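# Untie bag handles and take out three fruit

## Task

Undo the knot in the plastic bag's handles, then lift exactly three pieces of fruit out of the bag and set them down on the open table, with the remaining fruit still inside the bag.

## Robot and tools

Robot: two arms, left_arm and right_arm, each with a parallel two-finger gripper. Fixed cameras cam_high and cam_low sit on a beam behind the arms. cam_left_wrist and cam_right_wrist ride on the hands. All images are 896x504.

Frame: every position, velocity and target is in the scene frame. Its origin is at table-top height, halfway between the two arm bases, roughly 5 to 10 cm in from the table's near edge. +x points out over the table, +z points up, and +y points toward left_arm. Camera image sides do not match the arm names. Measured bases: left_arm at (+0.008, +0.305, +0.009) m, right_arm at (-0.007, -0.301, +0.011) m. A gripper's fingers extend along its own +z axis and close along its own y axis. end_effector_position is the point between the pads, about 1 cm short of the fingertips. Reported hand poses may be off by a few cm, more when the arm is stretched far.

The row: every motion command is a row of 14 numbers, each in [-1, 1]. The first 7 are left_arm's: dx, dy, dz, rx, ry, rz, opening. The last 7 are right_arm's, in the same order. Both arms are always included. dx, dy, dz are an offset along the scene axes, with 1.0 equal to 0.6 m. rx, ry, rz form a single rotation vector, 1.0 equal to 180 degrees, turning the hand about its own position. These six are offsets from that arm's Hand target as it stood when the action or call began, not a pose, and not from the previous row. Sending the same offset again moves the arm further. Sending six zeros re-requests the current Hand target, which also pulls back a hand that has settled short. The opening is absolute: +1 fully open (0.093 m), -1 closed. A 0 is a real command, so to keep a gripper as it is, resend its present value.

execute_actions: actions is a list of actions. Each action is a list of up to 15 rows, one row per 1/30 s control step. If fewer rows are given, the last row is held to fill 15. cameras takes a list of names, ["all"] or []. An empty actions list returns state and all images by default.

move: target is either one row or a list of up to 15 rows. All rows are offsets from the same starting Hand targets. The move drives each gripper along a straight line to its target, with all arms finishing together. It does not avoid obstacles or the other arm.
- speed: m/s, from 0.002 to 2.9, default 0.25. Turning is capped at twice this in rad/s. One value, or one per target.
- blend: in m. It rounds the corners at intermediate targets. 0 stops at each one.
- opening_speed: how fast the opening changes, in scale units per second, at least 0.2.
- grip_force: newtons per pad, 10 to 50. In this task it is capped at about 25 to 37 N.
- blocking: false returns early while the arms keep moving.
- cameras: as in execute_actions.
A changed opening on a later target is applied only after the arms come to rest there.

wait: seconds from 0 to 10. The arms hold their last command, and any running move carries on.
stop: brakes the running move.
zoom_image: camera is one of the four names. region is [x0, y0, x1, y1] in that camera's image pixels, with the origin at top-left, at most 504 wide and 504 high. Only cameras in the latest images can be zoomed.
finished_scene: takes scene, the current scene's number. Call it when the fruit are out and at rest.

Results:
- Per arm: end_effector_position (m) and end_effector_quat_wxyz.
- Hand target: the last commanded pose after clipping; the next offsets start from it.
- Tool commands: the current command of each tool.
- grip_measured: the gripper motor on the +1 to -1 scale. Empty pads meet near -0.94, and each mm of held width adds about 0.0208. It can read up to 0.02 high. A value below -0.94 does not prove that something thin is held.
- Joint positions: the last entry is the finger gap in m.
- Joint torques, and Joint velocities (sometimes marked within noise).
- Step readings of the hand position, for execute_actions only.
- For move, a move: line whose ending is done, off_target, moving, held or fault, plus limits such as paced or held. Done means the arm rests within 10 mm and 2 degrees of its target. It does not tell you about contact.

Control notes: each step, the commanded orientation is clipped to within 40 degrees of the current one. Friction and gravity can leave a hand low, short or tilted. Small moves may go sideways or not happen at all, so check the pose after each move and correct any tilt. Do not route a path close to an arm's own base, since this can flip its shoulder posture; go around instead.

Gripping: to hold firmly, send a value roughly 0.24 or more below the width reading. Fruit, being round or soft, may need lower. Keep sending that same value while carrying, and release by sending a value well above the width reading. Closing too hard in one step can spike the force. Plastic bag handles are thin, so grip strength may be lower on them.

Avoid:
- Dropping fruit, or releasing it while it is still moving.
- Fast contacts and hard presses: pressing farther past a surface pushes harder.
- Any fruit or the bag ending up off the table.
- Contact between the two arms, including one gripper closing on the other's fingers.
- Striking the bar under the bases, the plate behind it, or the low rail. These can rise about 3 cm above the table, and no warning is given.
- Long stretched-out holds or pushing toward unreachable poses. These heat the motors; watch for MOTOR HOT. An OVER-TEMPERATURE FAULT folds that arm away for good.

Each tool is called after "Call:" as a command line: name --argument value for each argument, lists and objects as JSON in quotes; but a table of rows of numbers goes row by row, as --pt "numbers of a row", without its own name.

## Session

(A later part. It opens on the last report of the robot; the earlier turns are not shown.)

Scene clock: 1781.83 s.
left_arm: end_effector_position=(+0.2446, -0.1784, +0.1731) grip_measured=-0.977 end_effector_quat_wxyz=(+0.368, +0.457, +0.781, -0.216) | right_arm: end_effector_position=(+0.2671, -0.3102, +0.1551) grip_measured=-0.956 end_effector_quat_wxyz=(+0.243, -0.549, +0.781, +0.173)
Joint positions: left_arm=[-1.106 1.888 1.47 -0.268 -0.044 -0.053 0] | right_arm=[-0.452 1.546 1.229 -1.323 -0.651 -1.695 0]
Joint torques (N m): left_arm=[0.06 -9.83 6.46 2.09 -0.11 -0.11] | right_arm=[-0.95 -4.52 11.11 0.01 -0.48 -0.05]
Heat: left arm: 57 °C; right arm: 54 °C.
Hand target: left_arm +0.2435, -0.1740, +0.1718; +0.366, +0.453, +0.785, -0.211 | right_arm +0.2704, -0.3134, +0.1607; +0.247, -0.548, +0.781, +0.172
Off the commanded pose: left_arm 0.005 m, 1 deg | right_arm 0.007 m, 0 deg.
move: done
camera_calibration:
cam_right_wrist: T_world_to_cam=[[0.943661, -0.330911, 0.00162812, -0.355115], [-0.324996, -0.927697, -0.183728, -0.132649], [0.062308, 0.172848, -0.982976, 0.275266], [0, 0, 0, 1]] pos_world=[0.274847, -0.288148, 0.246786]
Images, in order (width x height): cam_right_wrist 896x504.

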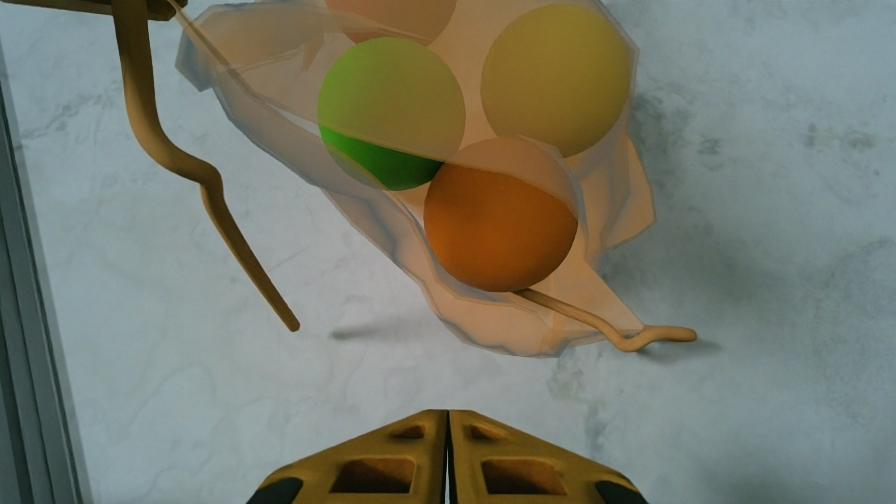

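Call:
move --target '[-0.055,-0.01,-0.01,0,0,0,-1,0,0,0,0,0,0,-0.96]' --speed 0.08 --cameras '["cam_right_wrist"]'

Call:
zoom_image --camera "cam_right_wrist" --region '[340, 110, 700, 420]'

Scene clock: 1791.73 s.
left_arm: end_effector_position=(+0.2102, -0.1846, +0.1546) grip_measured=-0.977 end_effector_quat_wxyz=(+0.356, +0.461, +0.786, -0.207) | right_arm: end_effector_position=(+0.2670, -0.3102, +0.1551) grip_measured=-0.956 end_effector_quat_wxyz=(+0.243, -0.549, +0.781, +0.173)
Joint positions: left_arm=[-1.19 1.888 1.421 -0.256 -0.106 -0.105 0] | right_arm=[-0.452 1.546 1.229 -1.323 -0.651 -1.696 0]
Joint torques (N m): left_arm=[0.28 -11.37 6.23 2.17 -0.15 -0.12] | right_arm=[-0.81 -4.55 10.93 0.02 -0.48 -0.1]
Heat: left arm: 59 °C; right arm: 55 °C.
Hand target: left_arm +0.2104, -0.1800, +0.1658; +0.366, +0.453, +0.785, -0.211 | right_arm +0.2704, -0.3134, +0.1607; +0.247, -0.548, +0.781, +0.172
Off the commanded pose: left_arm 0.012 m, 2 deg | right_arm 0.007 m, 0 deg.
move: off_target (left_arm)
camera_calibration:
cam_right_wrist: T_world_to_cam=[[0.943835, -0.330411, 0.00172624, -0.35495], [-0.324488, -0.927875, -0.183728, -0.132872], [0.0623074, 0.172848, -0.982976, 0.275272], [0, 0, 0, 1]] pos_world=[0.274747, -0.288149, 0.246786]
Images, in order (width x height): cam_right_wrist 896x504.

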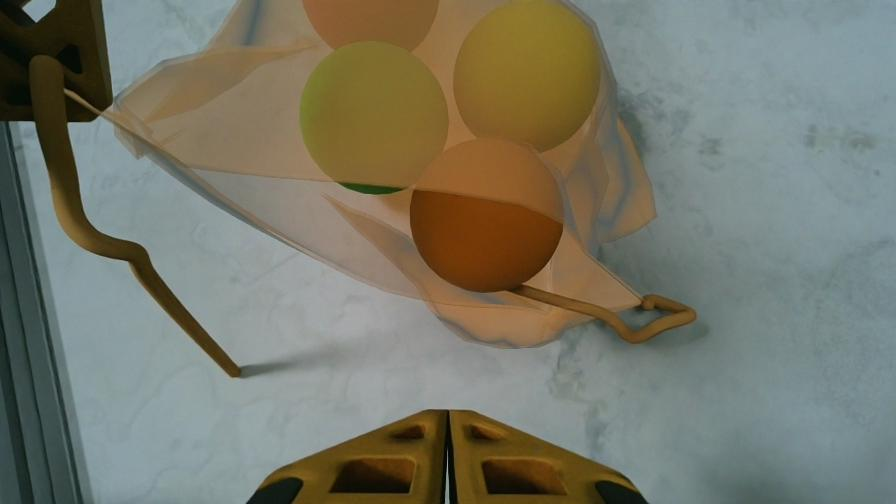

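Scaled by 1.400 from the camera's 896x504 image, which has a finer 1280x720 frame.

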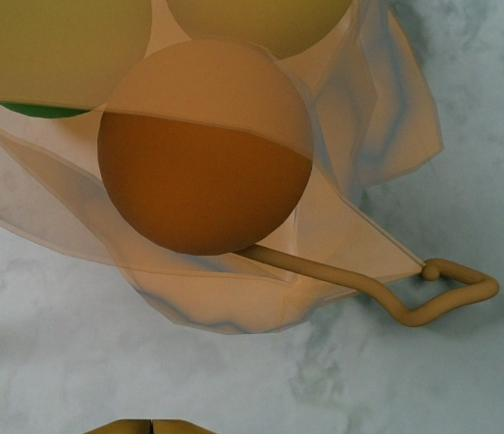

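Call:
move --target '[0,0,0,0,0,0,-1,0.03,0.043,-0.085,0,0,-0.0556,0.9]' --speed 0.1 --opening_speed 1.0 --cameras '["cam_right_wrist"]'

Call:
zoom_image --camera "cam_right_wrist" --region '[250, 150, 700, 504]'

Scene clock: 1837.00 s.
left_arm: end_effector_position=(+0.2104, -0.1846, +0.1547) grip_measured=-0.977 end_effector_quat_wxyz=(+0.356, +0.461, +0.786, -0.207) | right_arm: end_effector_position=(+0.2889, -0.2884, +0.1076) grip_measured=+0.898 end_effector_quat_wxyz=(+0.255, -0.475, +0.827, +0.161)
Joint positions: left_arm=[-1.19 1.888 1.421 -0.256 -0.107 -0.106 0] | right_arm=[-0.336 1.515 1.009 -0.938 -0.653 -1.328 0.088]
Joint torques (N m): left_arm=[0.24 -11.36 6.19 2.18 -0.15 -0.11] | right_arm=[0.2 -8.01 6.49 0.91 -0.32 0.09]
Heat: left arm: 69 °C; right arm: 56 °C.
Hand target: left_arm +0.2105, -0.1800, +0.1658; +0.366, +0.453, +0.785, -0.211 | right_arm +0.2884, -0.2877, +0.1096; +0.261, -0.477, +0.826, +0.150
Off the commanded pose: left_arm 0.012 m, 2 deg | right_arm 0.002 m, 1 deg.
move: off_target (left_arm)
camera_calibration:
cam_right_wrist: T_world_to_cam=[[0.871111, -0.490744, -0.018312, -0.391346], [-0.484788, -0.85339, -0.191589, -0.0456497], [0.0783941, 0.175773, -0.981304, 0.219492], [0, 0, 0, 1]] pos_world=[0.301568, -0.269588, 0.199476]
Images, in order (width x height): cam_right_wrist 896x504.

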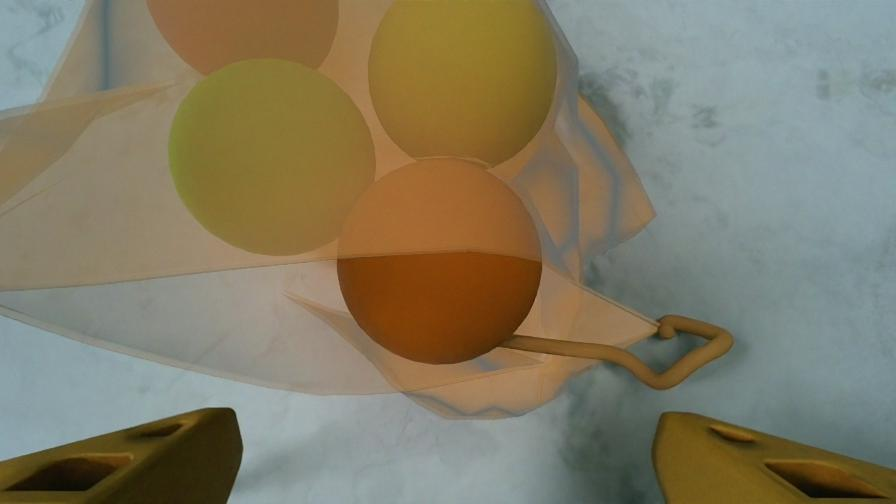

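Scaled by 1.120 from the camera's 896x504 image, which has a finer 1280x720 frame.

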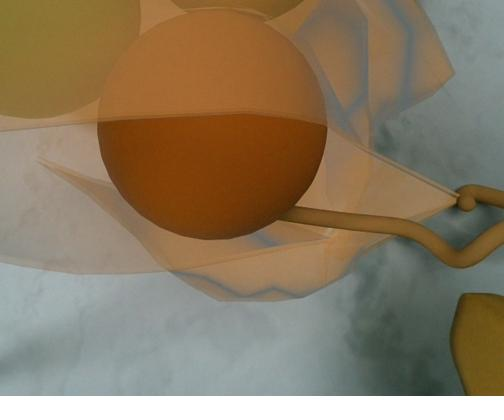

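Call:
move --target '[0,0,0,0,0,0,-1,0.0455,0.085,-0.143,0,0,0,0.9]' --speed 0.06 --cameras '["cam_right_wrist"]'

Call:
zoom_image --camera "cam_right_wrist" --region '[200, 200, 704, 504]'

Scene clock: 1854.17 s.
left_arm: end_effector_position=(+0.2104, -0.1846, +0.1547) grip_measured=-0.977 end_effector_quat_wxyz=(+0.356, +0.461, +0.786, -0.207) | right_arm: end_effector_position=(+0.3174, -0.2365, +0.0305) grip_measured=+0.898 end_effector_quat_wxyz=(+0.266, -0.480, +0.822, +0.152)
Joint positions: left_arm=[-1.19 1.888 1.421 -0.256 -0.107 -0.106 0] | right_arm=[-0.109 1.654 0.807 -0.406 -0.604 -1.057 0.088]
Joint torques (N m): left_arm=[0.27 -11.33 6.17 2.16 -0.14 -0.11] | right_arm=[0.18 -5.27 6.06 1.35 -0.25 0.09]
Heat: left arm: 71 °C; right arm: 55 °C.
Hand target: left_arm +0.2105, -0.1800, +0.1658; +0.366, +0.453, +0.785, -0.211 | right_arm +0.3159, -0.2367, +0.0240; +0.261, -0.477, +0.826, +0.150
Off the commanded pose: left_arm 0.012 m, 2 deg | right_arm 0.007 m, 1 deg.
move: off_target (left_arm)
camera_calibration:
cam_right_wrist: T_world_to_cam=[[0.873494, -0.486713, 0.0108607, -0.392896], [-0.474865, -0.856723, -0.20132, -0.00586872], [0.107289, 0.170694, -0.979465, 0.122093], [0, 0, 0, 1]] pos_world=[0.327306, -0.217096, 0.122671]
Images, in order (width x height): cam_right_wrist 896x504.

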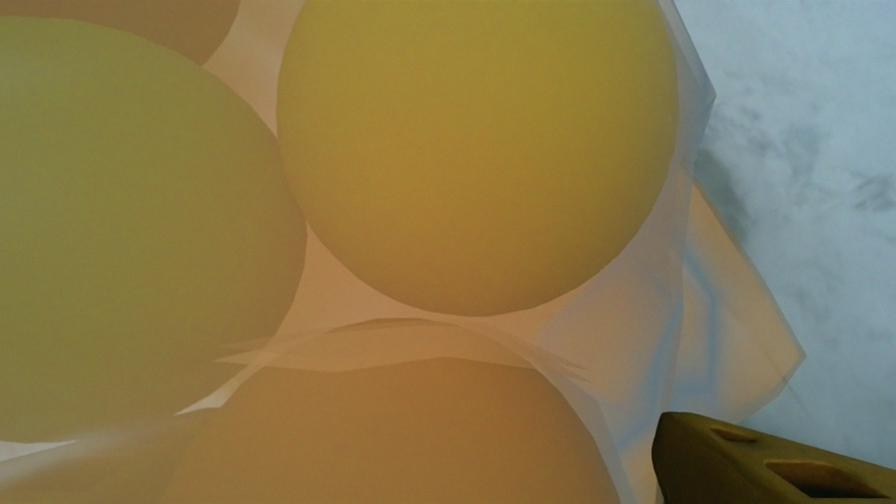

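Scaled by 1.000.

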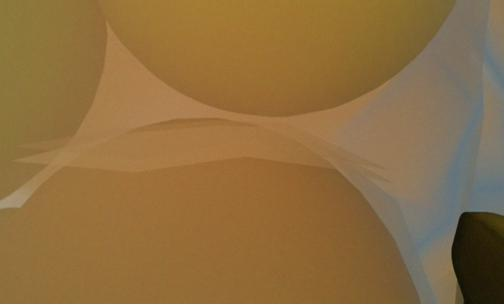

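Call:
execute_actions --actions '[]' --cameras '["cam_low","cam_left_wrist"]'

Call:
zoom_image --camera "cam_low" --region '[190, 240, 350, 360]'

Call:
zoom_image --camera "cam_left_wrist" --region '[180, 30, 580, 430]'

Scene clock: 1873.83 s.
left_arm: end_effector_position=(+0.2104, -0.1846, +0.1547) grip_measured=-0.977 end_effector_quat_wxyz=(+0.356, +0.461, +0.786, -0.207) | right_arm: end_effector_position=(+0.3175, -0.2365, +0.0306) grip_measured=+0.898 end_effector_quat_wxyz=(+0.266, -0.480, +0.822, +0.152)
Joint positions: left_arm=[-1.19 1.888 1.421 -0.256 -0.107 -0.106 0] | right_arm=[-0.109 1.654 0.807 -0.406 -0.604 -1.057 0.088]
Joint velocities: within noise
Joint torques (N m): left_arm=[0.28 -11.29 6.16 2.18 -0.15 -0.12] | right_arm=[0.09 -5.37 6.22 1.36 -0.24 0.09]
Heat: left arm: 72 °C; right arm: 54 °C.
Hand target: left_arm +0.2105, -0.1800, +0.1658; +0.366, +0.453, +0.785, -0.211 | right_arm +0.3159, -0.2367, +0.0240; +0.261, -0.477, +0.826, +0.150
Tool commands: left_gripper/opening=-1.0 right_gripper/opening=+0.9
Off the commanded pose: left_arm 0.012 m, 2 deg | right_arm 0.007 m, 1 deg.
camera_calibration:
cam_left_wrist: T_world_to_cam=[[-0.876009, -0.482283, -0.00340216, 0.0950604], [-0.43896, 0.8002, -0.40865, 0.343037], [0.199807, -0.356487, -0.912685, 0.122378], [0, 0, 0, 1]] pos_world=[0.209401, -0.185026, 0.252198]
Images, in order (width x height): cam_low 896x504, cam_left_wrist 896x504.

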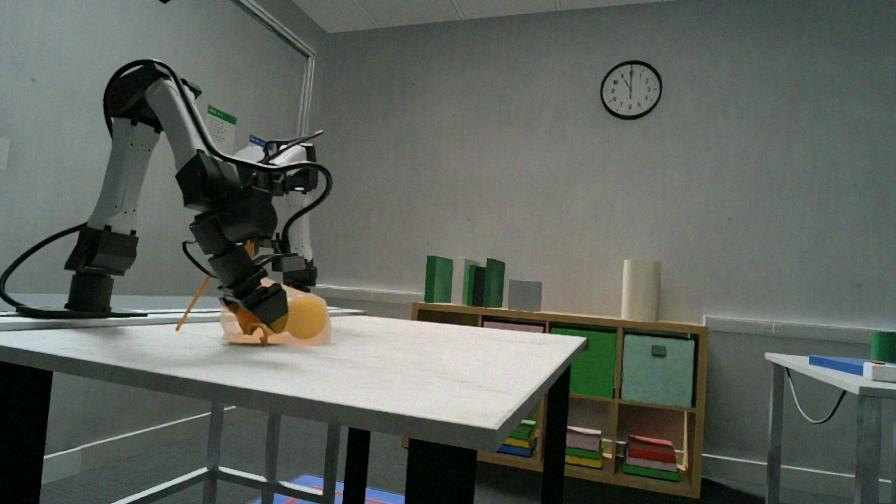

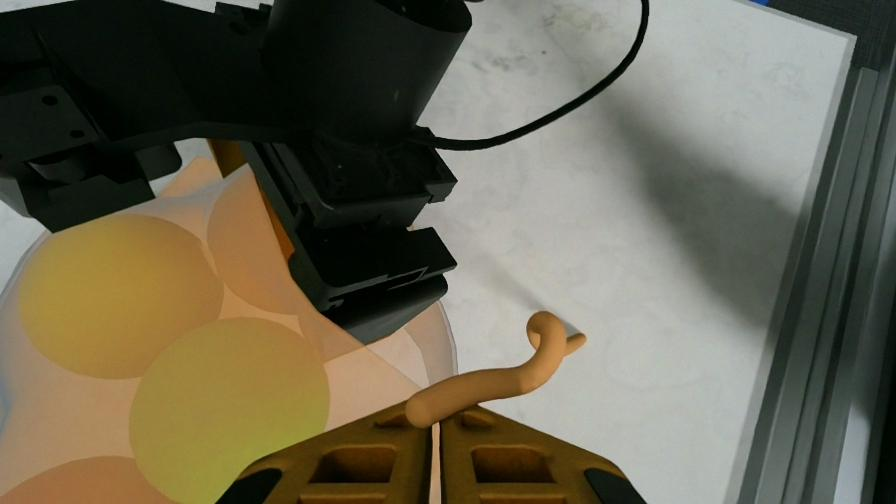

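Scaled by 3.150 from the camera's 896x504 image, which has a finer 1280x720 frame.

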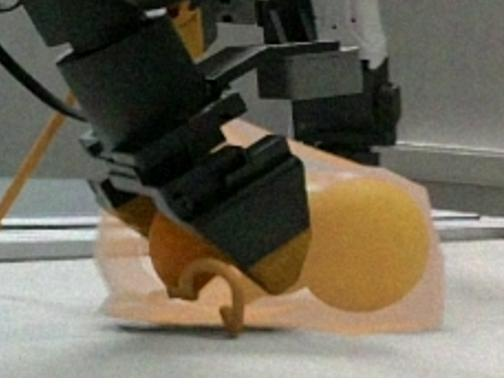

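Scaled by 1.260 from the camera's 896x504 image, which has a finer 1280x720 frame.

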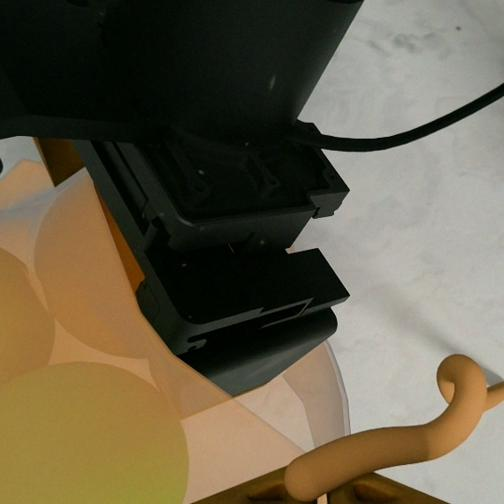

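Call:
move --pt "0 0 0 0 0 0 -1 -0.047 -0.083 0.143 0 0 0 0.9" --pt "0 0.05 0 0 0 0 -1 -0.047 -0.083 0.143 0 0 0 0.1" --speed 0.08 --cameras '["cam_right_wrist"]'

Call:
zoom_image --camera "cam_right_wrist" --region '[250, 150, 700, 504]'

Scene clock: 1924.43 s.
left_arm: end_effector_position=(+0.2112, -0.1541, +0.1595) grip_measured=-0.977 end_effector_quat_wxyz=(+0.362, +0.451, +0.789, -0.206) | right_arm: end_effector_position=(+0.2821, -0.2835, +0.0951) grip_measured=+0.102 end_effector_quat_wxyz=(+0.245, -0.475, +0.830, +0.160)
Joint positions: left_arm=[-1.166 1.778 1.292 -0.227 -0.106 -0.104 0] | right_arm=[-0.315 1.504 0.955 -0.896 -0.634 -1.306 0.05]
Joint torques (N m): left_arm=[0.68 -10 6.08 2.2 0.04 0.06] | right_arm=[-1.02 -7.5 11 0.49 -0.5 -0.08]
Heat: left arm: 74 °C; right arm: 53 °C.
Hand target: left_arm +0.2104, -0.1500, +0.1657; +0.366, +0.453, +0.785, -0.211 | right_arm +0.2876, -0.2864, +0.1097; +0.261, -0.477, +0.825, +0.150
Off the commanded pose: left_arm 0.008 m, 1 deg | right_arm 0.016 m, 2 deg.
move: off_target (right_arm); target 2's new opening was sent with right_arm's hand 0.016 m and 2 deg from that target
camera_calibration:
cam_right_wrist: T_world_to_cam=[[0.870898, -0.490641, -0.0284284, -0.382205], [-0.48775, -0.855773, -0.172491, -0.0488049], [0.0603028, 0.164088, -0.984601, 0.209096], [0, 0, 0, 1]] pos_world=[0.296448, -0.263602, 0.186593]
Images, in order (width x height): cam_right_wrist 896x504.

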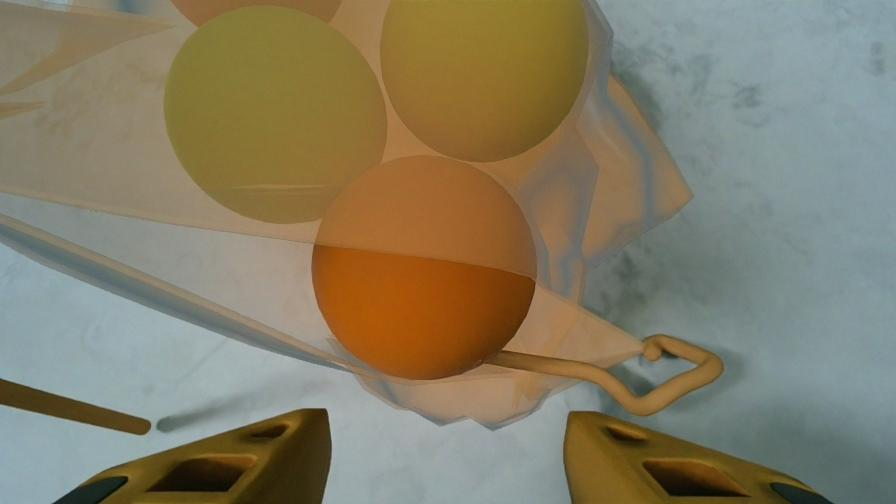

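Scaled by 1.120 from the camera's 896x504 image, which has a finer 1280x720 frame.

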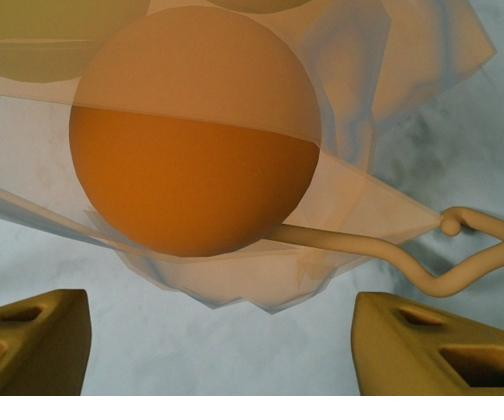

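Call:
move --pt "0 0.02 -0.01 0 0 0 -1 -0.0093 0.0307 -0.073 0 0 0 0.1" --speed 0.08 --cameras '["cam_right_wrist"]'

Scene clock: 1953.33 s.
left_arm: end_effector_position=(+0.2110, -0.1422, +0.1529) grip_measured=-0.977 end_effector_quat_wxyz=(+0.362, +0.451, +0.789, -0.205) | right_arm: end_effector_position=(+0.2822, -0.2694, +0.0661) grip_measured=+0.102 end_effector_quat_wxyz=(+0.257, -0.477, +0.826, +0.154)
Joint positions: left_arm=[-1.155 1.745 1.225 -0.195 -0.099 -0.096 0] | right_arm=[-0.259 1.504 0.824 -0.697 -0.634 -1.234 0.05]
Joint torques (N m): left_arm=[0.83 -9.89 6.05 2.18 0.06 0.08] | right_arm=[0.27 -6.3 6.41 1.07 -0.35 0.09]
Heat: left arm: 67 °C; right arm: 57 °C.
Hand target: left_arm +0.2105, -0.1380, +0.1596; +0.366, +0.453, +0.785, -0.211 | right_arm +0.2820, -0.2681, +0.0659; +0.261, -0.477, +0.826, +0.150
Off the commanded pose: left_arm 0.008 m, 1 deg | right_arm 0.001 m, 1 deg.
move: done
camera_calibration:
cam_right_wrist: T_world_to_cam=[[0.871132, -0.49102, -0.00527652, -0.377907], [-0.48319, -0.855227, -0.187385, -0.0417838], [0.0874974, 0.165787, -0.982272, 0.170732], [0, 0, 0, 1]] pos_world=[0.294078, -0.2496, 0.157882]
Images, in order (width x height): cam_right_wrist 896x504.

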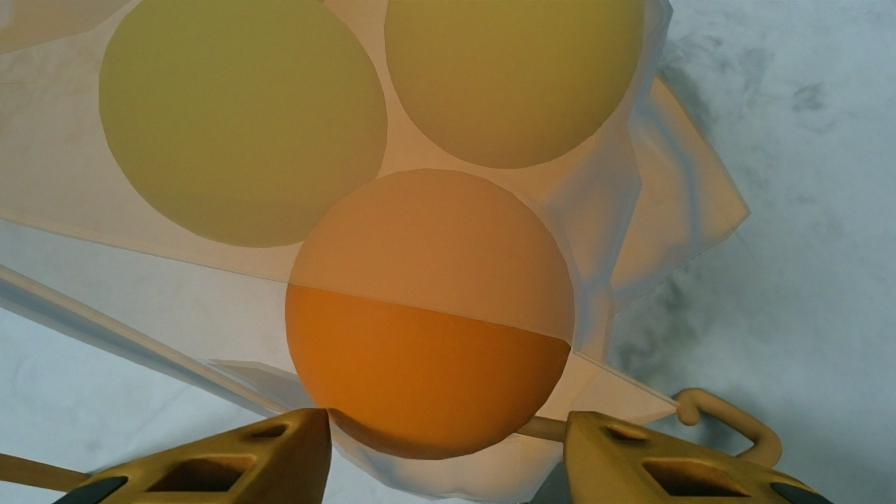

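Call:
move --pt "0 0.0 0.0 0 0 0 -1 0.0 0.0 0.03 0 0 0 0.1" --pt "0 0.0 0.0 0 0 0 -1 0.047 0.083 0.03 0 0 0 0.1" --speed 0.06 --cameras '["cam_right_wrist"]'

Call:
zoom_image --camera "cam_right_wrist" --region '[250, 200, 700, 504]'

Scene clock: 1970.40 s.
left_arm: end_effector_position=(+0.2110, -0.1422, +0.1529) grip_measured=-0.977 end_effector_quat_wxyz=(+0.362, +0.451, +0.789, -0.205) | right_arm: end_effector_position=(+0.2974, -0.2177, +0.0781) grip_measured=+0.102 end_effector_quat_wxyz=(+0.250, -0.475, +0.828, +0.163)
Joint positions: left_arm=[-1.155 1.745 1.225 -0.195 -0.099 -0.096 0] | right_arm=[-0.052 1.49 0.867 -0.635 -0.588 -0.992 0.05]
Joint torques (N m): left_arm=[0.84 -9.84 6.02 2.17 0.07 0.06] | right_arm=[0.25 -4.44 11.49 1.33 -0.21 0.08]
Heat: left arm: 65 °C; right arm: 55 °C.
Hand target: left_arm +0.2105, -0.1380, +0.1596; +0.366, +0.453, +0.785, -0.211 | right_arm +0.3102, -0.2183, +0.0838; +0.261, -0.477, +0.826, +0.150
Off the commanded pose: left_arm 0.008 m, 1 deg | right_arm 0.014 m, 2 deg.
move: off_target (right_arm)
camera_calibration:
cam_right_wrist: T_world_to_cam=[[0.872191, -0.488383, -0.0276525, -0.363777], [-0.484625, -0.855029, -0.184567, 0.012177], [0.0664956, 0.174379, -0.982431, 0.180871], [0, 0, 0, 1]] pos_world=[0.311158, -0.198791, 0.169881]
Images, in order (width x height): cam_right_wrist 896x504.

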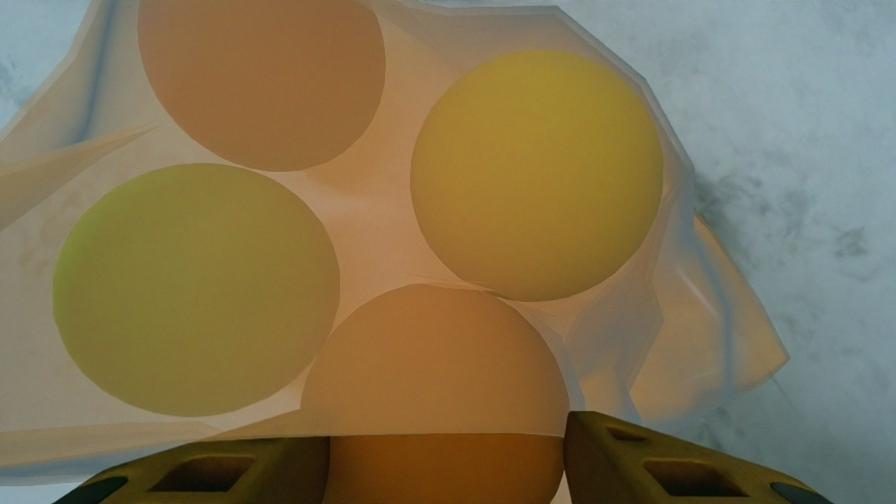

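Scaled by 1.120 from the camera's 896x504 image, which has a finer 1280x720 frame.

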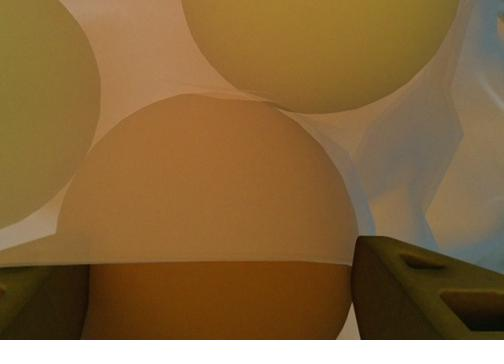

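Call:
move --pt "0 0.0 0.0 0 0 0 -1 0.025 0.03 -0.012 0 0 0 0.1" --pt "0 0.0 0.0 0 0 0 -1 0.025 0.03 -0.012 0 0 0 0.95" --speed 0.06 --opening_speed 0.6 --cameras '["cam_right_wrist"]'

Call:
zoom_image --camera "cam_right_wrist" --region '[200, 200, 704, 504]'

Scene clock: 1984.30 s.
left_arm: end_effector_position=(+0.2111, -0.1422, +0.1529) grip_measured=-0.977 end_effector_quat_wxyz=(+0.362, +0.451, +0.789, -0.205) | right_arm: end_effector_position=(+0.3127, -0.2006, +0.0715) grip_measured=+0.948 end_effector_quat_wxyz=(+0.250, -0.476, +0.828, +0.162)
Joint positions: left_arm=[-1.155 1.745 1.225 -0.194 -0.099 -0.096 0] | right_arm=[0.016 1.547 0.894 -0.562 -0.562 -0.916 0.091]
Joint torques (N m): left_arm=[0.83 -9.83 6.05 2.18 0.06 0.06] | right_arm=[0.17 -4.83 11.26 1.44 -0.21 0.09]
Heat: left arm: 64 °C; right arm: 58 °C.
Hand target: left_arm +0.2105, -0.1380, +0.1596; +0.366, +0.453, +0.785, -0.211 | right_arm +0.3252, -0.2003, +0.0767; +0.261, -0.477, +0.826, +0.150
Off the commanded pose: left_arm 0.008 m, 1 deg | right_arm 0.014 m, 2 deg.
move: off_target (right_arm); target 2's new opening was sent with right_arm's hand 0.014 m and 2 deg from that target
camera_calibration:
cam_right_wrist: T_world_to_cam=[[0.87218, -0.488554, -0.0248398, -0.369124], [-0.48445, -0.855575, -0.182481, 0.0326373], [0.0678996, 0.17119, -0.982895, 0.169292], [0, 0, 0, 1]] pos_world=[0.326259, -0.181395, 0.163184]
Images, in order (width x height): cam_right_wrist 896x504.

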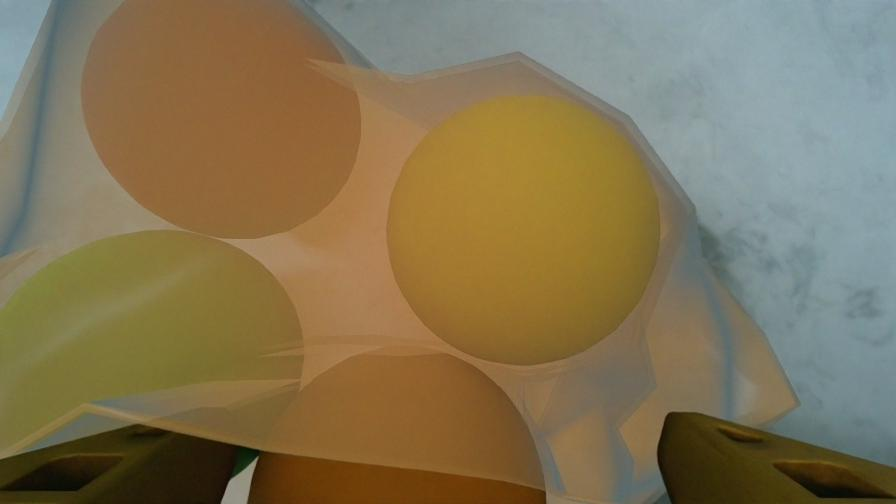

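Scaled by 1.000.

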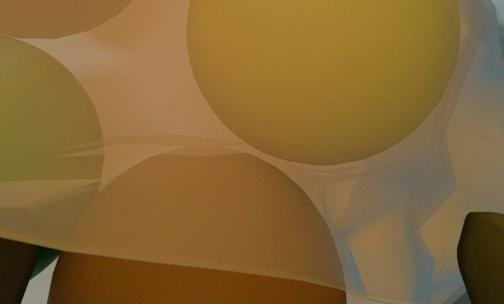

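Call:
move --pt "0 0.0 0.0 0 0 0 -1 -0.06 -0.1 0.08 0 0 0 0.95" --pt "0 0.0 0.0 0 0 0 -1 -0.115 -0.11 0.08 0 0 -0.1 0.1" --speed 0.1 --blend 0.01 --cameras '["cam_right_wrist"]'

Call:
zoom_image --camera "cam_right_wrist" --region '[250, 100, 750, 504]'

Scene clock: 2017.53 s.
left_arm: end_effector_position=(+0.2111, -0.1422, +0.1529) grip_measured=-0.977 end_effector_quat_wxyz=(+0.362, +0.451, +0.789, -0.205) | right_arm: end_effector_position=(+0.2560, -0.2632, +0.1253) grip_measured=+0.102 end_effector_quat_wxyz=(+0.276, -0.346, +0.889, +0.118)
Joint positions: left_arm=[-1.155 1.745 1.225 -0.194 -0.099 -0.096 0] | right_arm=[-0.221 1.153 0.792 -0.816 -0.543 -0.842 0.05]
Joint torques (N m): left_arm=[0.83 -9.84 6.04 2.18 0.07 0.06] | right_arm=[-0.53 -4.63 7.25 1.5 -0.18 0.09]
Heat: left arm: 64 °C; right arm: 60 °C.
Hand target: left_arm +0.2105, -0.1380, +0.1596; +0.366, +0.453, +0.785, -0.211 | right_arm +0.2563, -0.2664, +0.1247; +0.281, -0.342, +0.890, +0.107
Off the commanded pose: left_arm 0.008 m, 1 deg | right_arm 0.003 m, 1 deg.
move: done
camera_calibration:
cam_right_wrist: T_world_to_cam=[[0.686548, -0.726959, -0.0134592, -0.36555], [-0.715828, -0.67256, -0.187757, 0.0695214], [0.12744, 0.138539, -0.982123, 0.21275], [0, 0, 0, 1]] pos_world=[0.27362, -0.248457, 0.21708]
Images, in order (width x height): cam_right_wrist 896x504.

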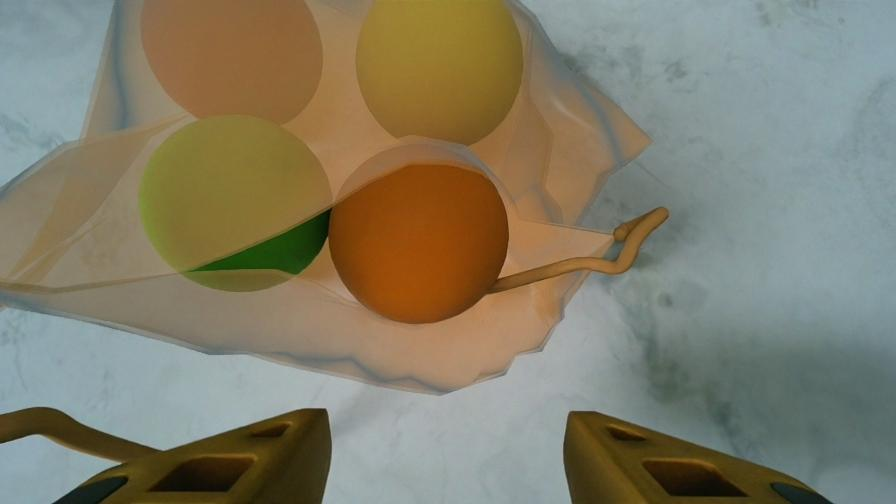

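Scaled by 1.008 from the camera's 896x504 image, which has a finer 1280x720 frame.

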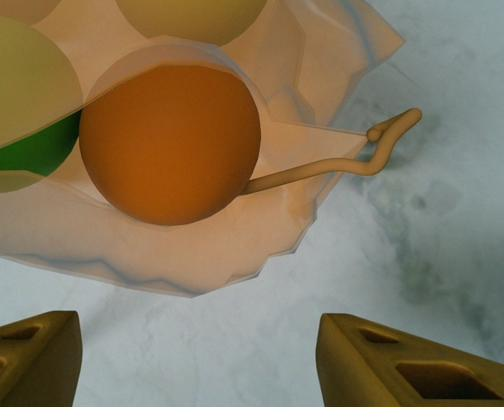

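Call:
zoom_image --camera "cam_right_wrist" --region '[300, 110, 660, 350]'

Scaled by 1.400 from the camera's 896x504 image, which has a finer 1280x720 frame.

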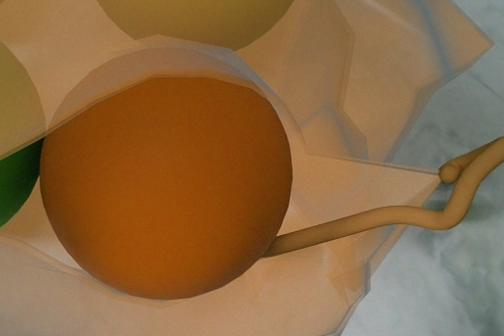

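Call:
move --pt "0 0.0 0.0 0 0 0 -1 0.0303 0.0622 -0.0987 0 0 0 0.85" --speed 0.07 --opening_speed 1.0 --cameras '["cam_right_wrist"]'

Call:
zoom_image --camera "cam_right_wrist" --region '[200, 200, 704, 504]'

Scene clock: 2067.53 s.
left_arm: end_effector_position=(+0.2111, -0.1422, +0.1529) grip_measured=-0.977 end_effector_quat_wxyz=(+0.362, +0.451, +0.789, -0.205) | right_arm: end_effector_position=(+0.2753, -0.2285, +0.0713) grip_measured=+0.848 end_effector_quat_wxyz=(+0.285, -0.345, +0.887, +0.111)
Joint positions: left_arm=[-1.155 1.745 1.225 -0.194 -0.099 -0.096 0] | right_arm=[-0.019 1.243 0.61 -0.421 -0.447 -0.627 0.086]
Joint torques (N m): left_arm=[0.81 -9.87 6.06 2.19 0.07 0.07] | right_arm=[0.24 -2.74 7.28 1.78 -0.05 0.11]
Heat: left arm: 63 °C; right arm: 54 °C.
Hand target: left_arm +0.2105, -0.1380, +0.1596; +0.366, +0.453, +0.785, -0.211 | right_arm +0.2744, -0.2290, +0.0654; +0.281, -0.342, +0.890, +0.107
Off the commanded pose: left_arm 0.008 m, 1 deg | right_arm 0.006 m, 1 deg.
move: done
camera_calibration:
cam_right_wrist: T_world_to_cam=[[0.680795, -0.732455, 0.00525278, -0.355413], [-0.71694, -0.667809, -0.200068, 0.0988654], [0.150049, 0.132439, -0.979768, 0.144651], [0, 0, 0, 1]] pos_world=[0.291139, -0.213458, 0.163371]
Images, in order (width x height): cam_right_wrist 896x504.

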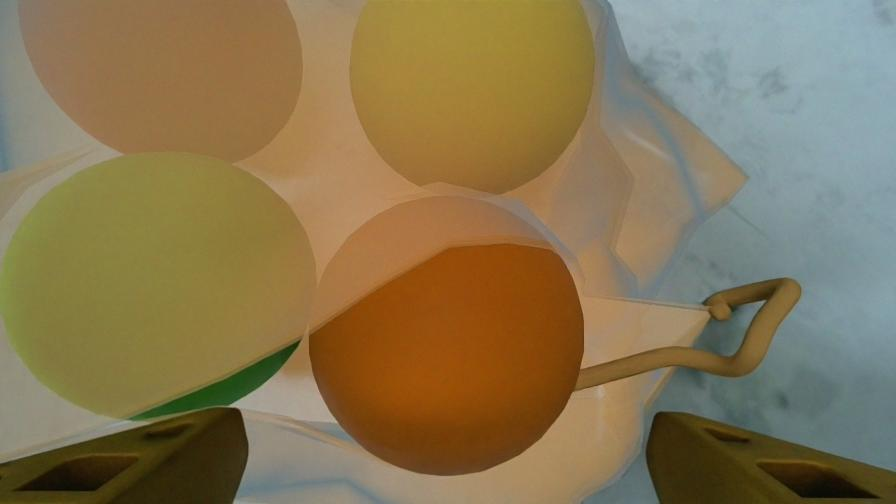

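Scaled by 1.000.

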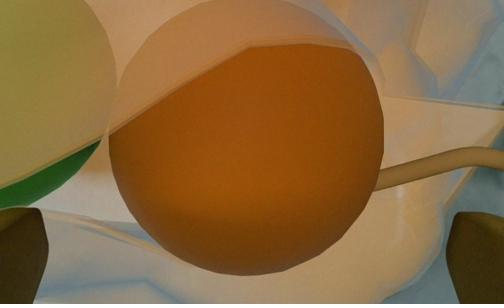

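Call:
move --pt "0 0.0 0.0 0 0 0 -1 0.0268 0.0237 -0.0615 0 0 0 0.85" --speed 0.05 --cameras '["cam_right_wrist"]'

Call:
zoom_image --camera "cam_right_wrist" --region '[200, 200, 704, 504]'

Scene clock: 2086.90 s.
left_arm: end_effector_position=(+0.2111, -0.1422, +0.1529) grip_measured=-0.977 end_effector_quat_wxyz=(+0.362, +0.452, +0.789, -0.205) | right_arm: end_effector_position=(+0.2921, -0.2145, +0.0343) grip_measured=+0.848 end_effector_quat_wxyz=(+0.284, -0.345, +0.888, +0.111)
Joint positions: left_arm=[-1.155 1.745 1.225 -0.194 -0.099 -0.096 0] | right_arm=[0.052 1.409 0.562 -0.181 -0.411 -0.56 0.086]
Joint torques (N m): left_arm=[0.77 -9.87 6.13 2.2 0.06 0.06] | right_arm=[0.4 -3.47 6.63 1.89 -0.1 0.08]
Heat: left arm: 64 °C; right arm: 53 °C.
Hand target: left_arm +0.2105, -0.1380, +0.1596; +0.366, +0.453, +0.785, -0.211 | right_arm +0.2905, -0.2148, +0.0285; +0.281, -0.342, +0.890, +0.108
Off the commanded pose: left_arm 0.008 m, 1 deg | right_arm 0.006 m, 1 deg.
move: done
camera_calibration:
cam_right_wrist: T_world_to_cam=[[0.681128, -0.732148, 0.0048979, -0.356319], [-0.716938, -0.668306, -0.198411, 0.112751], [0.148539, 0.131632, -0.980107, 0.104332], [0, 0, 0, 1]] pos_world=[0.308038, -0.199259, 0.126373]
Images, in order (width x height): cam_right_wrist 896x504.

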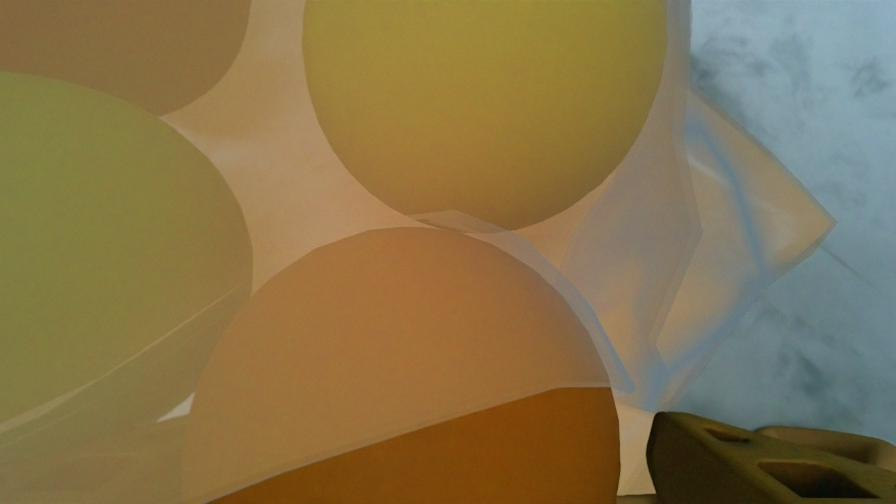

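Scaled by 1.000.

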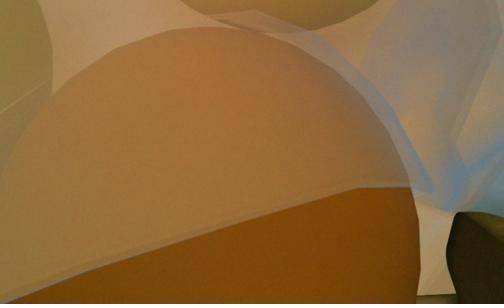

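Call:
move --target '[0,0,0,0,0,0,-1,0,0,0,0,0,0,0.3]' --opening_speed 0.5 --cameras '["cam_right_wrist","cam_low"]'

Call:
zoom_image --camera "cam_low" --region '[190, 240, 350, 360]'

Scene clock: 2098.93 s.
left_arm: end_effector_position=(+0.2111, -0.1422, +0.1529) grip_measured=-0.977 end_effector_quat_wxyz=(+0.362, +0.452, +0.789, -0.205) | right_arm: end_effector_position=(+0.2926, -0.2144, +0.0346) grip_measured=+0.315 end_effector_quat_wxyz=(+0.285, -0.345, +0.887, +0.110)
Joint positions: left_arm=[-1.155 1.745 1.225 -0.194 -0.099 -0.096 0] | right_arm=[0.052 1.409 0.562 -0.179 -0.411 -0.559 0.06]
Joint torques (N m): left_arm=[0.83 -9.95 6.05 2.19 0.07 0.06] | right_arm=[0.29 -3.66 6.53 1.83 -0.07 0.09]
Heat: left arm: 64 °C; right arm: 53 °C.
Hand target: left_arm +0.2105, -0.1380, +0.1596; +0.366, +0.453, +0.785, -0.211 | right_arm +0.2905, -0.2147, +0.0285; +0.281, -0.342, +0.890, +0.108
Off the commanded pose: left_arm 0.008 m, 1 deg | right_arm 0.006 m, 1 deg.
move: done
camera_calibration:
cam_right_wrist: T_world_to_cam=[[0.680518, -0.732709, 0.00567872, -0.356553], [-0.71712, -0.667591, -0.200154, 0.113308], [0.150446, 0.132136, -0.979748, 0.104075], [0, 0, 0, 1]] pos_world=[0.308239, -0.199358, 0.126671]
Images, in order (width x height): cam_low 896x504, cam_right_wrist 896x504.

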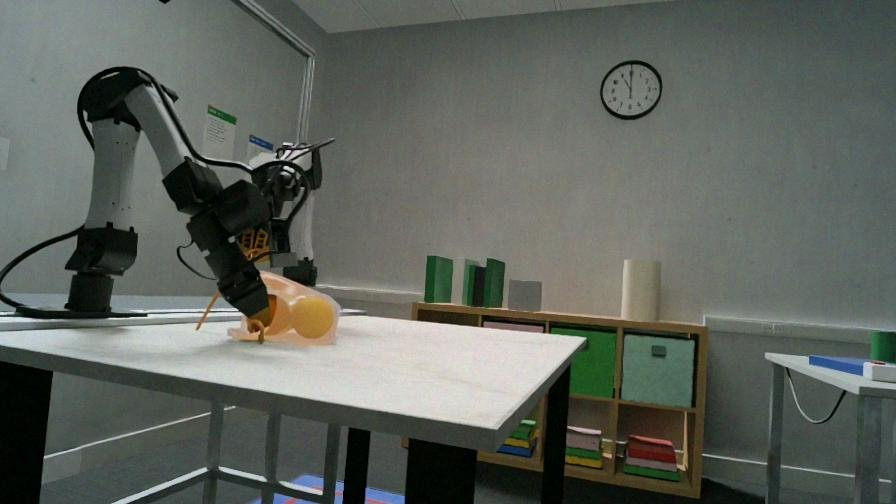

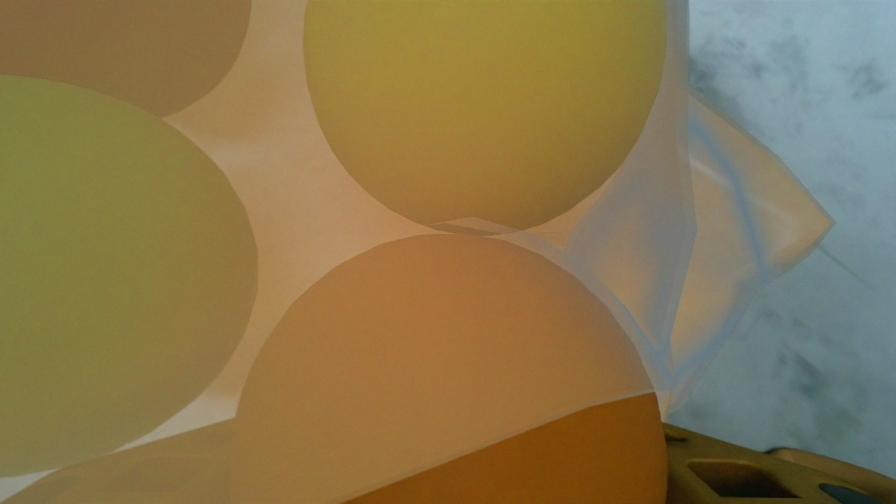

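Scaled by 3.150 from the camera's 896x504 image, which has a finer 1280x720 frame.

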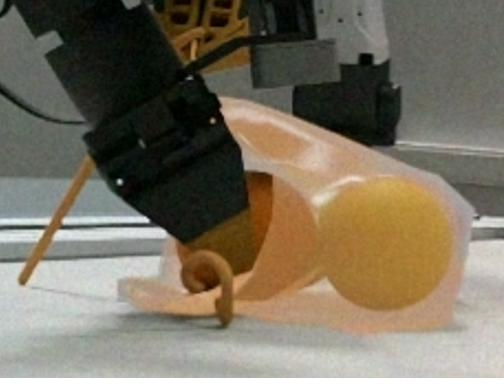

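Call:
move --target '[0,0,0,0,0,0,-1,-0.03,-0.03,0.10,0,0,0,0.3]' --speed 0.05 --cameras '["cam_right_wrist","cam_low"]'

Call:
zoom_image --camera "cam_low" --region '[170, 220, 350, 360]'

Scene clock: 2113.37 s.
left_arm: end_effector_position=(+0.2111, -0.1422, +0.1529) grip_measured=-0.977 end_effector_quat_wxyz=(+0.362, +0.452, +0.789, -0.205) | right_arm: end_effector_position=(+0.2642, -0.2323, +0.0723) grip_measured=+0.315 end_effector_quat_wxyz=(+0.261, -0.339, +0.897, +0.111)
Joint positions: left_arm=[-1.155 1.745 1.225 -0.194 -0.099 -0.096 0] | right_arm=[-0.025 1.222 0.627 -0.511 -0.431 -0.632 0.06]
Joint torques (N m): left_arm=[0.79 -9.83 6.09 2.18 0.07 0.07] | right_arm=[-1.06 -5.42 12.23 1.27 -0.37 -0.07]
Heat: left arm: 64 °C; right arm: 53 °C.
Hand target: left_arm +0.2105, -0.1380, +0.1596; +0.366, +0.453, +0.785, -0.211 | right_arm +0.2725, -0.2327, +0.0886; +0.281, -0.342, +0.890, +0.108
Off the commanded pose: left_arm 0.008 m, 1 deg | right_arm 0.018 m, 3 deg.
move: off_target (right_arm)
camera_calibration:
cam_right_wrist: T_world_to_cam=[[0.672183, -0.740193, -0.0168459, -0.34853], [-0.733247, -0.662379, -0.153633, 0.0908325], [0.10256, 0.115622, -0.987984, 0.157016], [0, 0, 0, 1]] pos_world=[0.284775, -0.215969, 0.163213]
Images, in order (width x height): cam_low 896x504, cam_right_wrist 896x504.

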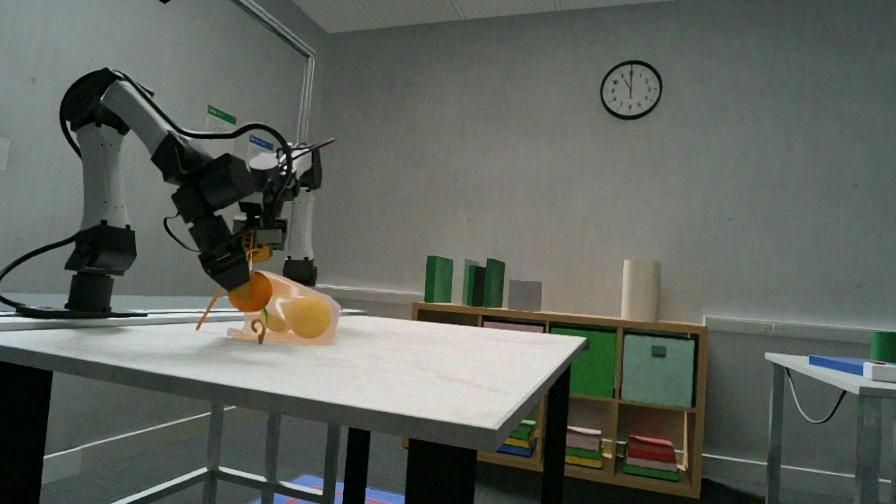

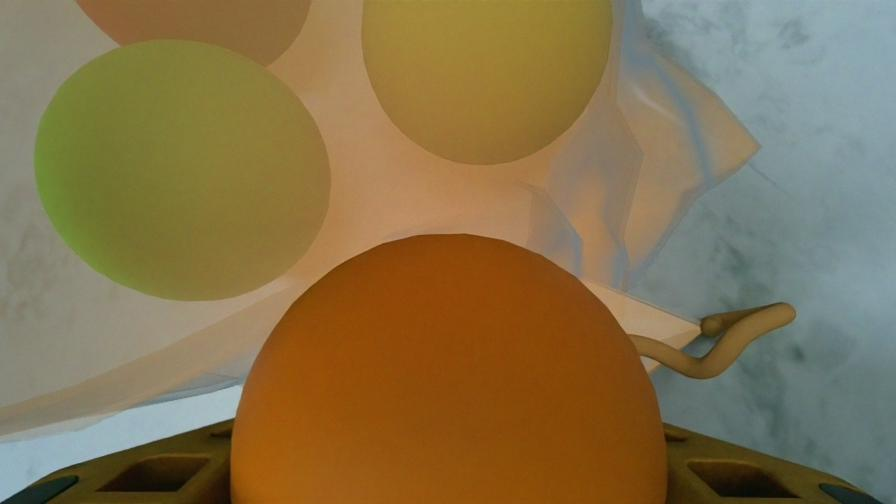

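Scaled by 2.800 from the camera's 896x504 image, which has a finer 1280x720 frame.

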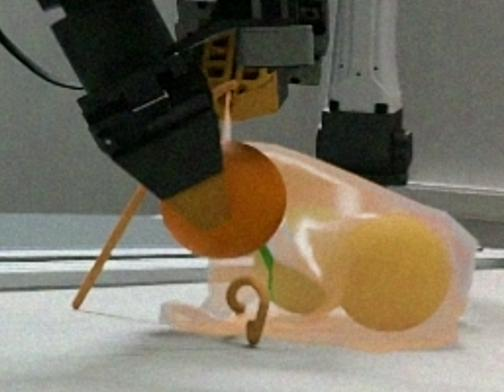

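Call:
move --pt "0 0.0 0.0 0 0 0 -1 -0.02 -0.03 0.14 0 0 0 0.3" --pt "0 0 0 0 0 0 -1 0.2458 -0.279 0.14 -0.0103 0.0268 -0.2334 0.3" --pt "0 0 0 0 0 0 -1 0.2458 -0.279 -0.03 -0.0103 0.0268 -0.2334 0.3" --speed '[0.12,0.2,0.12]' --blend '[0.02,0.02,0]' --cameras '["cam_right_wrist","cam_high"]'

Scene clock: 2136.17 s.
left_arm: end_effector_position=(+0.2111, -0.1422, +0.1529) grip_measured=-0.977 end_effector_quat_wxyz=(+0.362, +0.452, +0.789, -0.205) | right_arm: end_effector_position=(+0.4182, -0.3977, +0.0749) grip_measured=+0.315 end_effector_quat_wxyz=(+0.257, -0.005, +0.967, +0.006)
Joint positions: left_arm=[-1.155 1.745 1.225 -0.194 -0.099 -0.096 0] | right_arm=[-0.319 1.806 1.196 -0.451 -0.208 -0.255 0.06]
Joint torques (N m): left_arm=[0.85 -9.89 6.06 2.19 0.06 0.07] | right_arm=[-0.08 -8.01 7.86 1.88 0.04 0.08]
Heat: left arm: 64 °C; right arm: 56 °C.
Hand target: left_arm +0.2105, -0.1380, +0.1596; +0.366, +0.453, +0.785, -0.211 | right_arm +0.4199, -0.4001, +0.0705; +0.259, +0.000, +0.966, -0.001
Off the commanded pose: left_arm 0.008 m, 1 deg | right_arm 0.005 m, 1 deg.
move: done
camera_calibration:
cam_right_wrist: T_world_to_cam=[[0.0206103, -0.999779, -0.00413209, -0.406079], [-0.994916, -0.0201022, -0.098679, 0.455299], [0.0985741, 0.00614488, -0.995111, 0.121615], [0, 0, 0, 1]] pos_world=[0.449366, -0.397585, 0.164271]
Images, in order (width x height): cam_high 896x504, cam_right_wrist 896x504.

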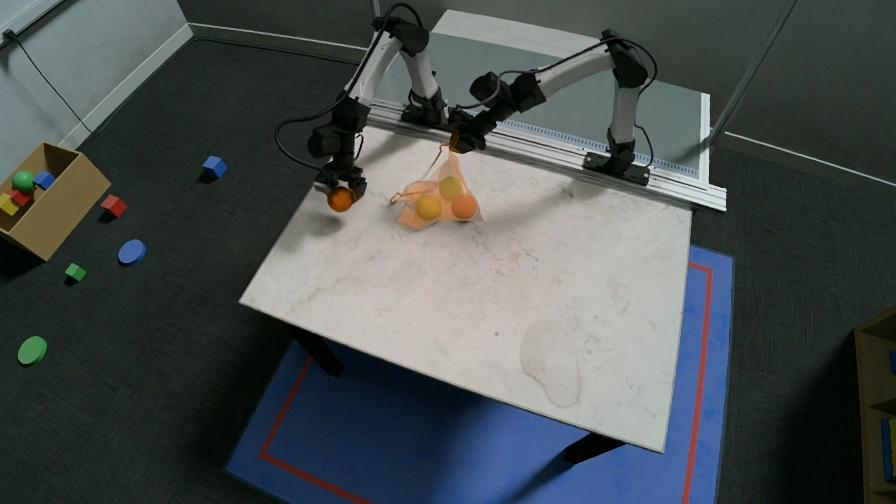

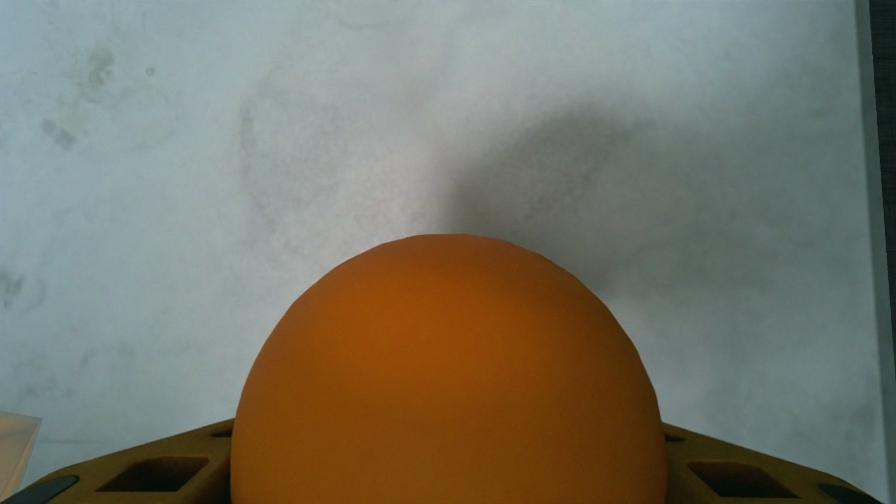

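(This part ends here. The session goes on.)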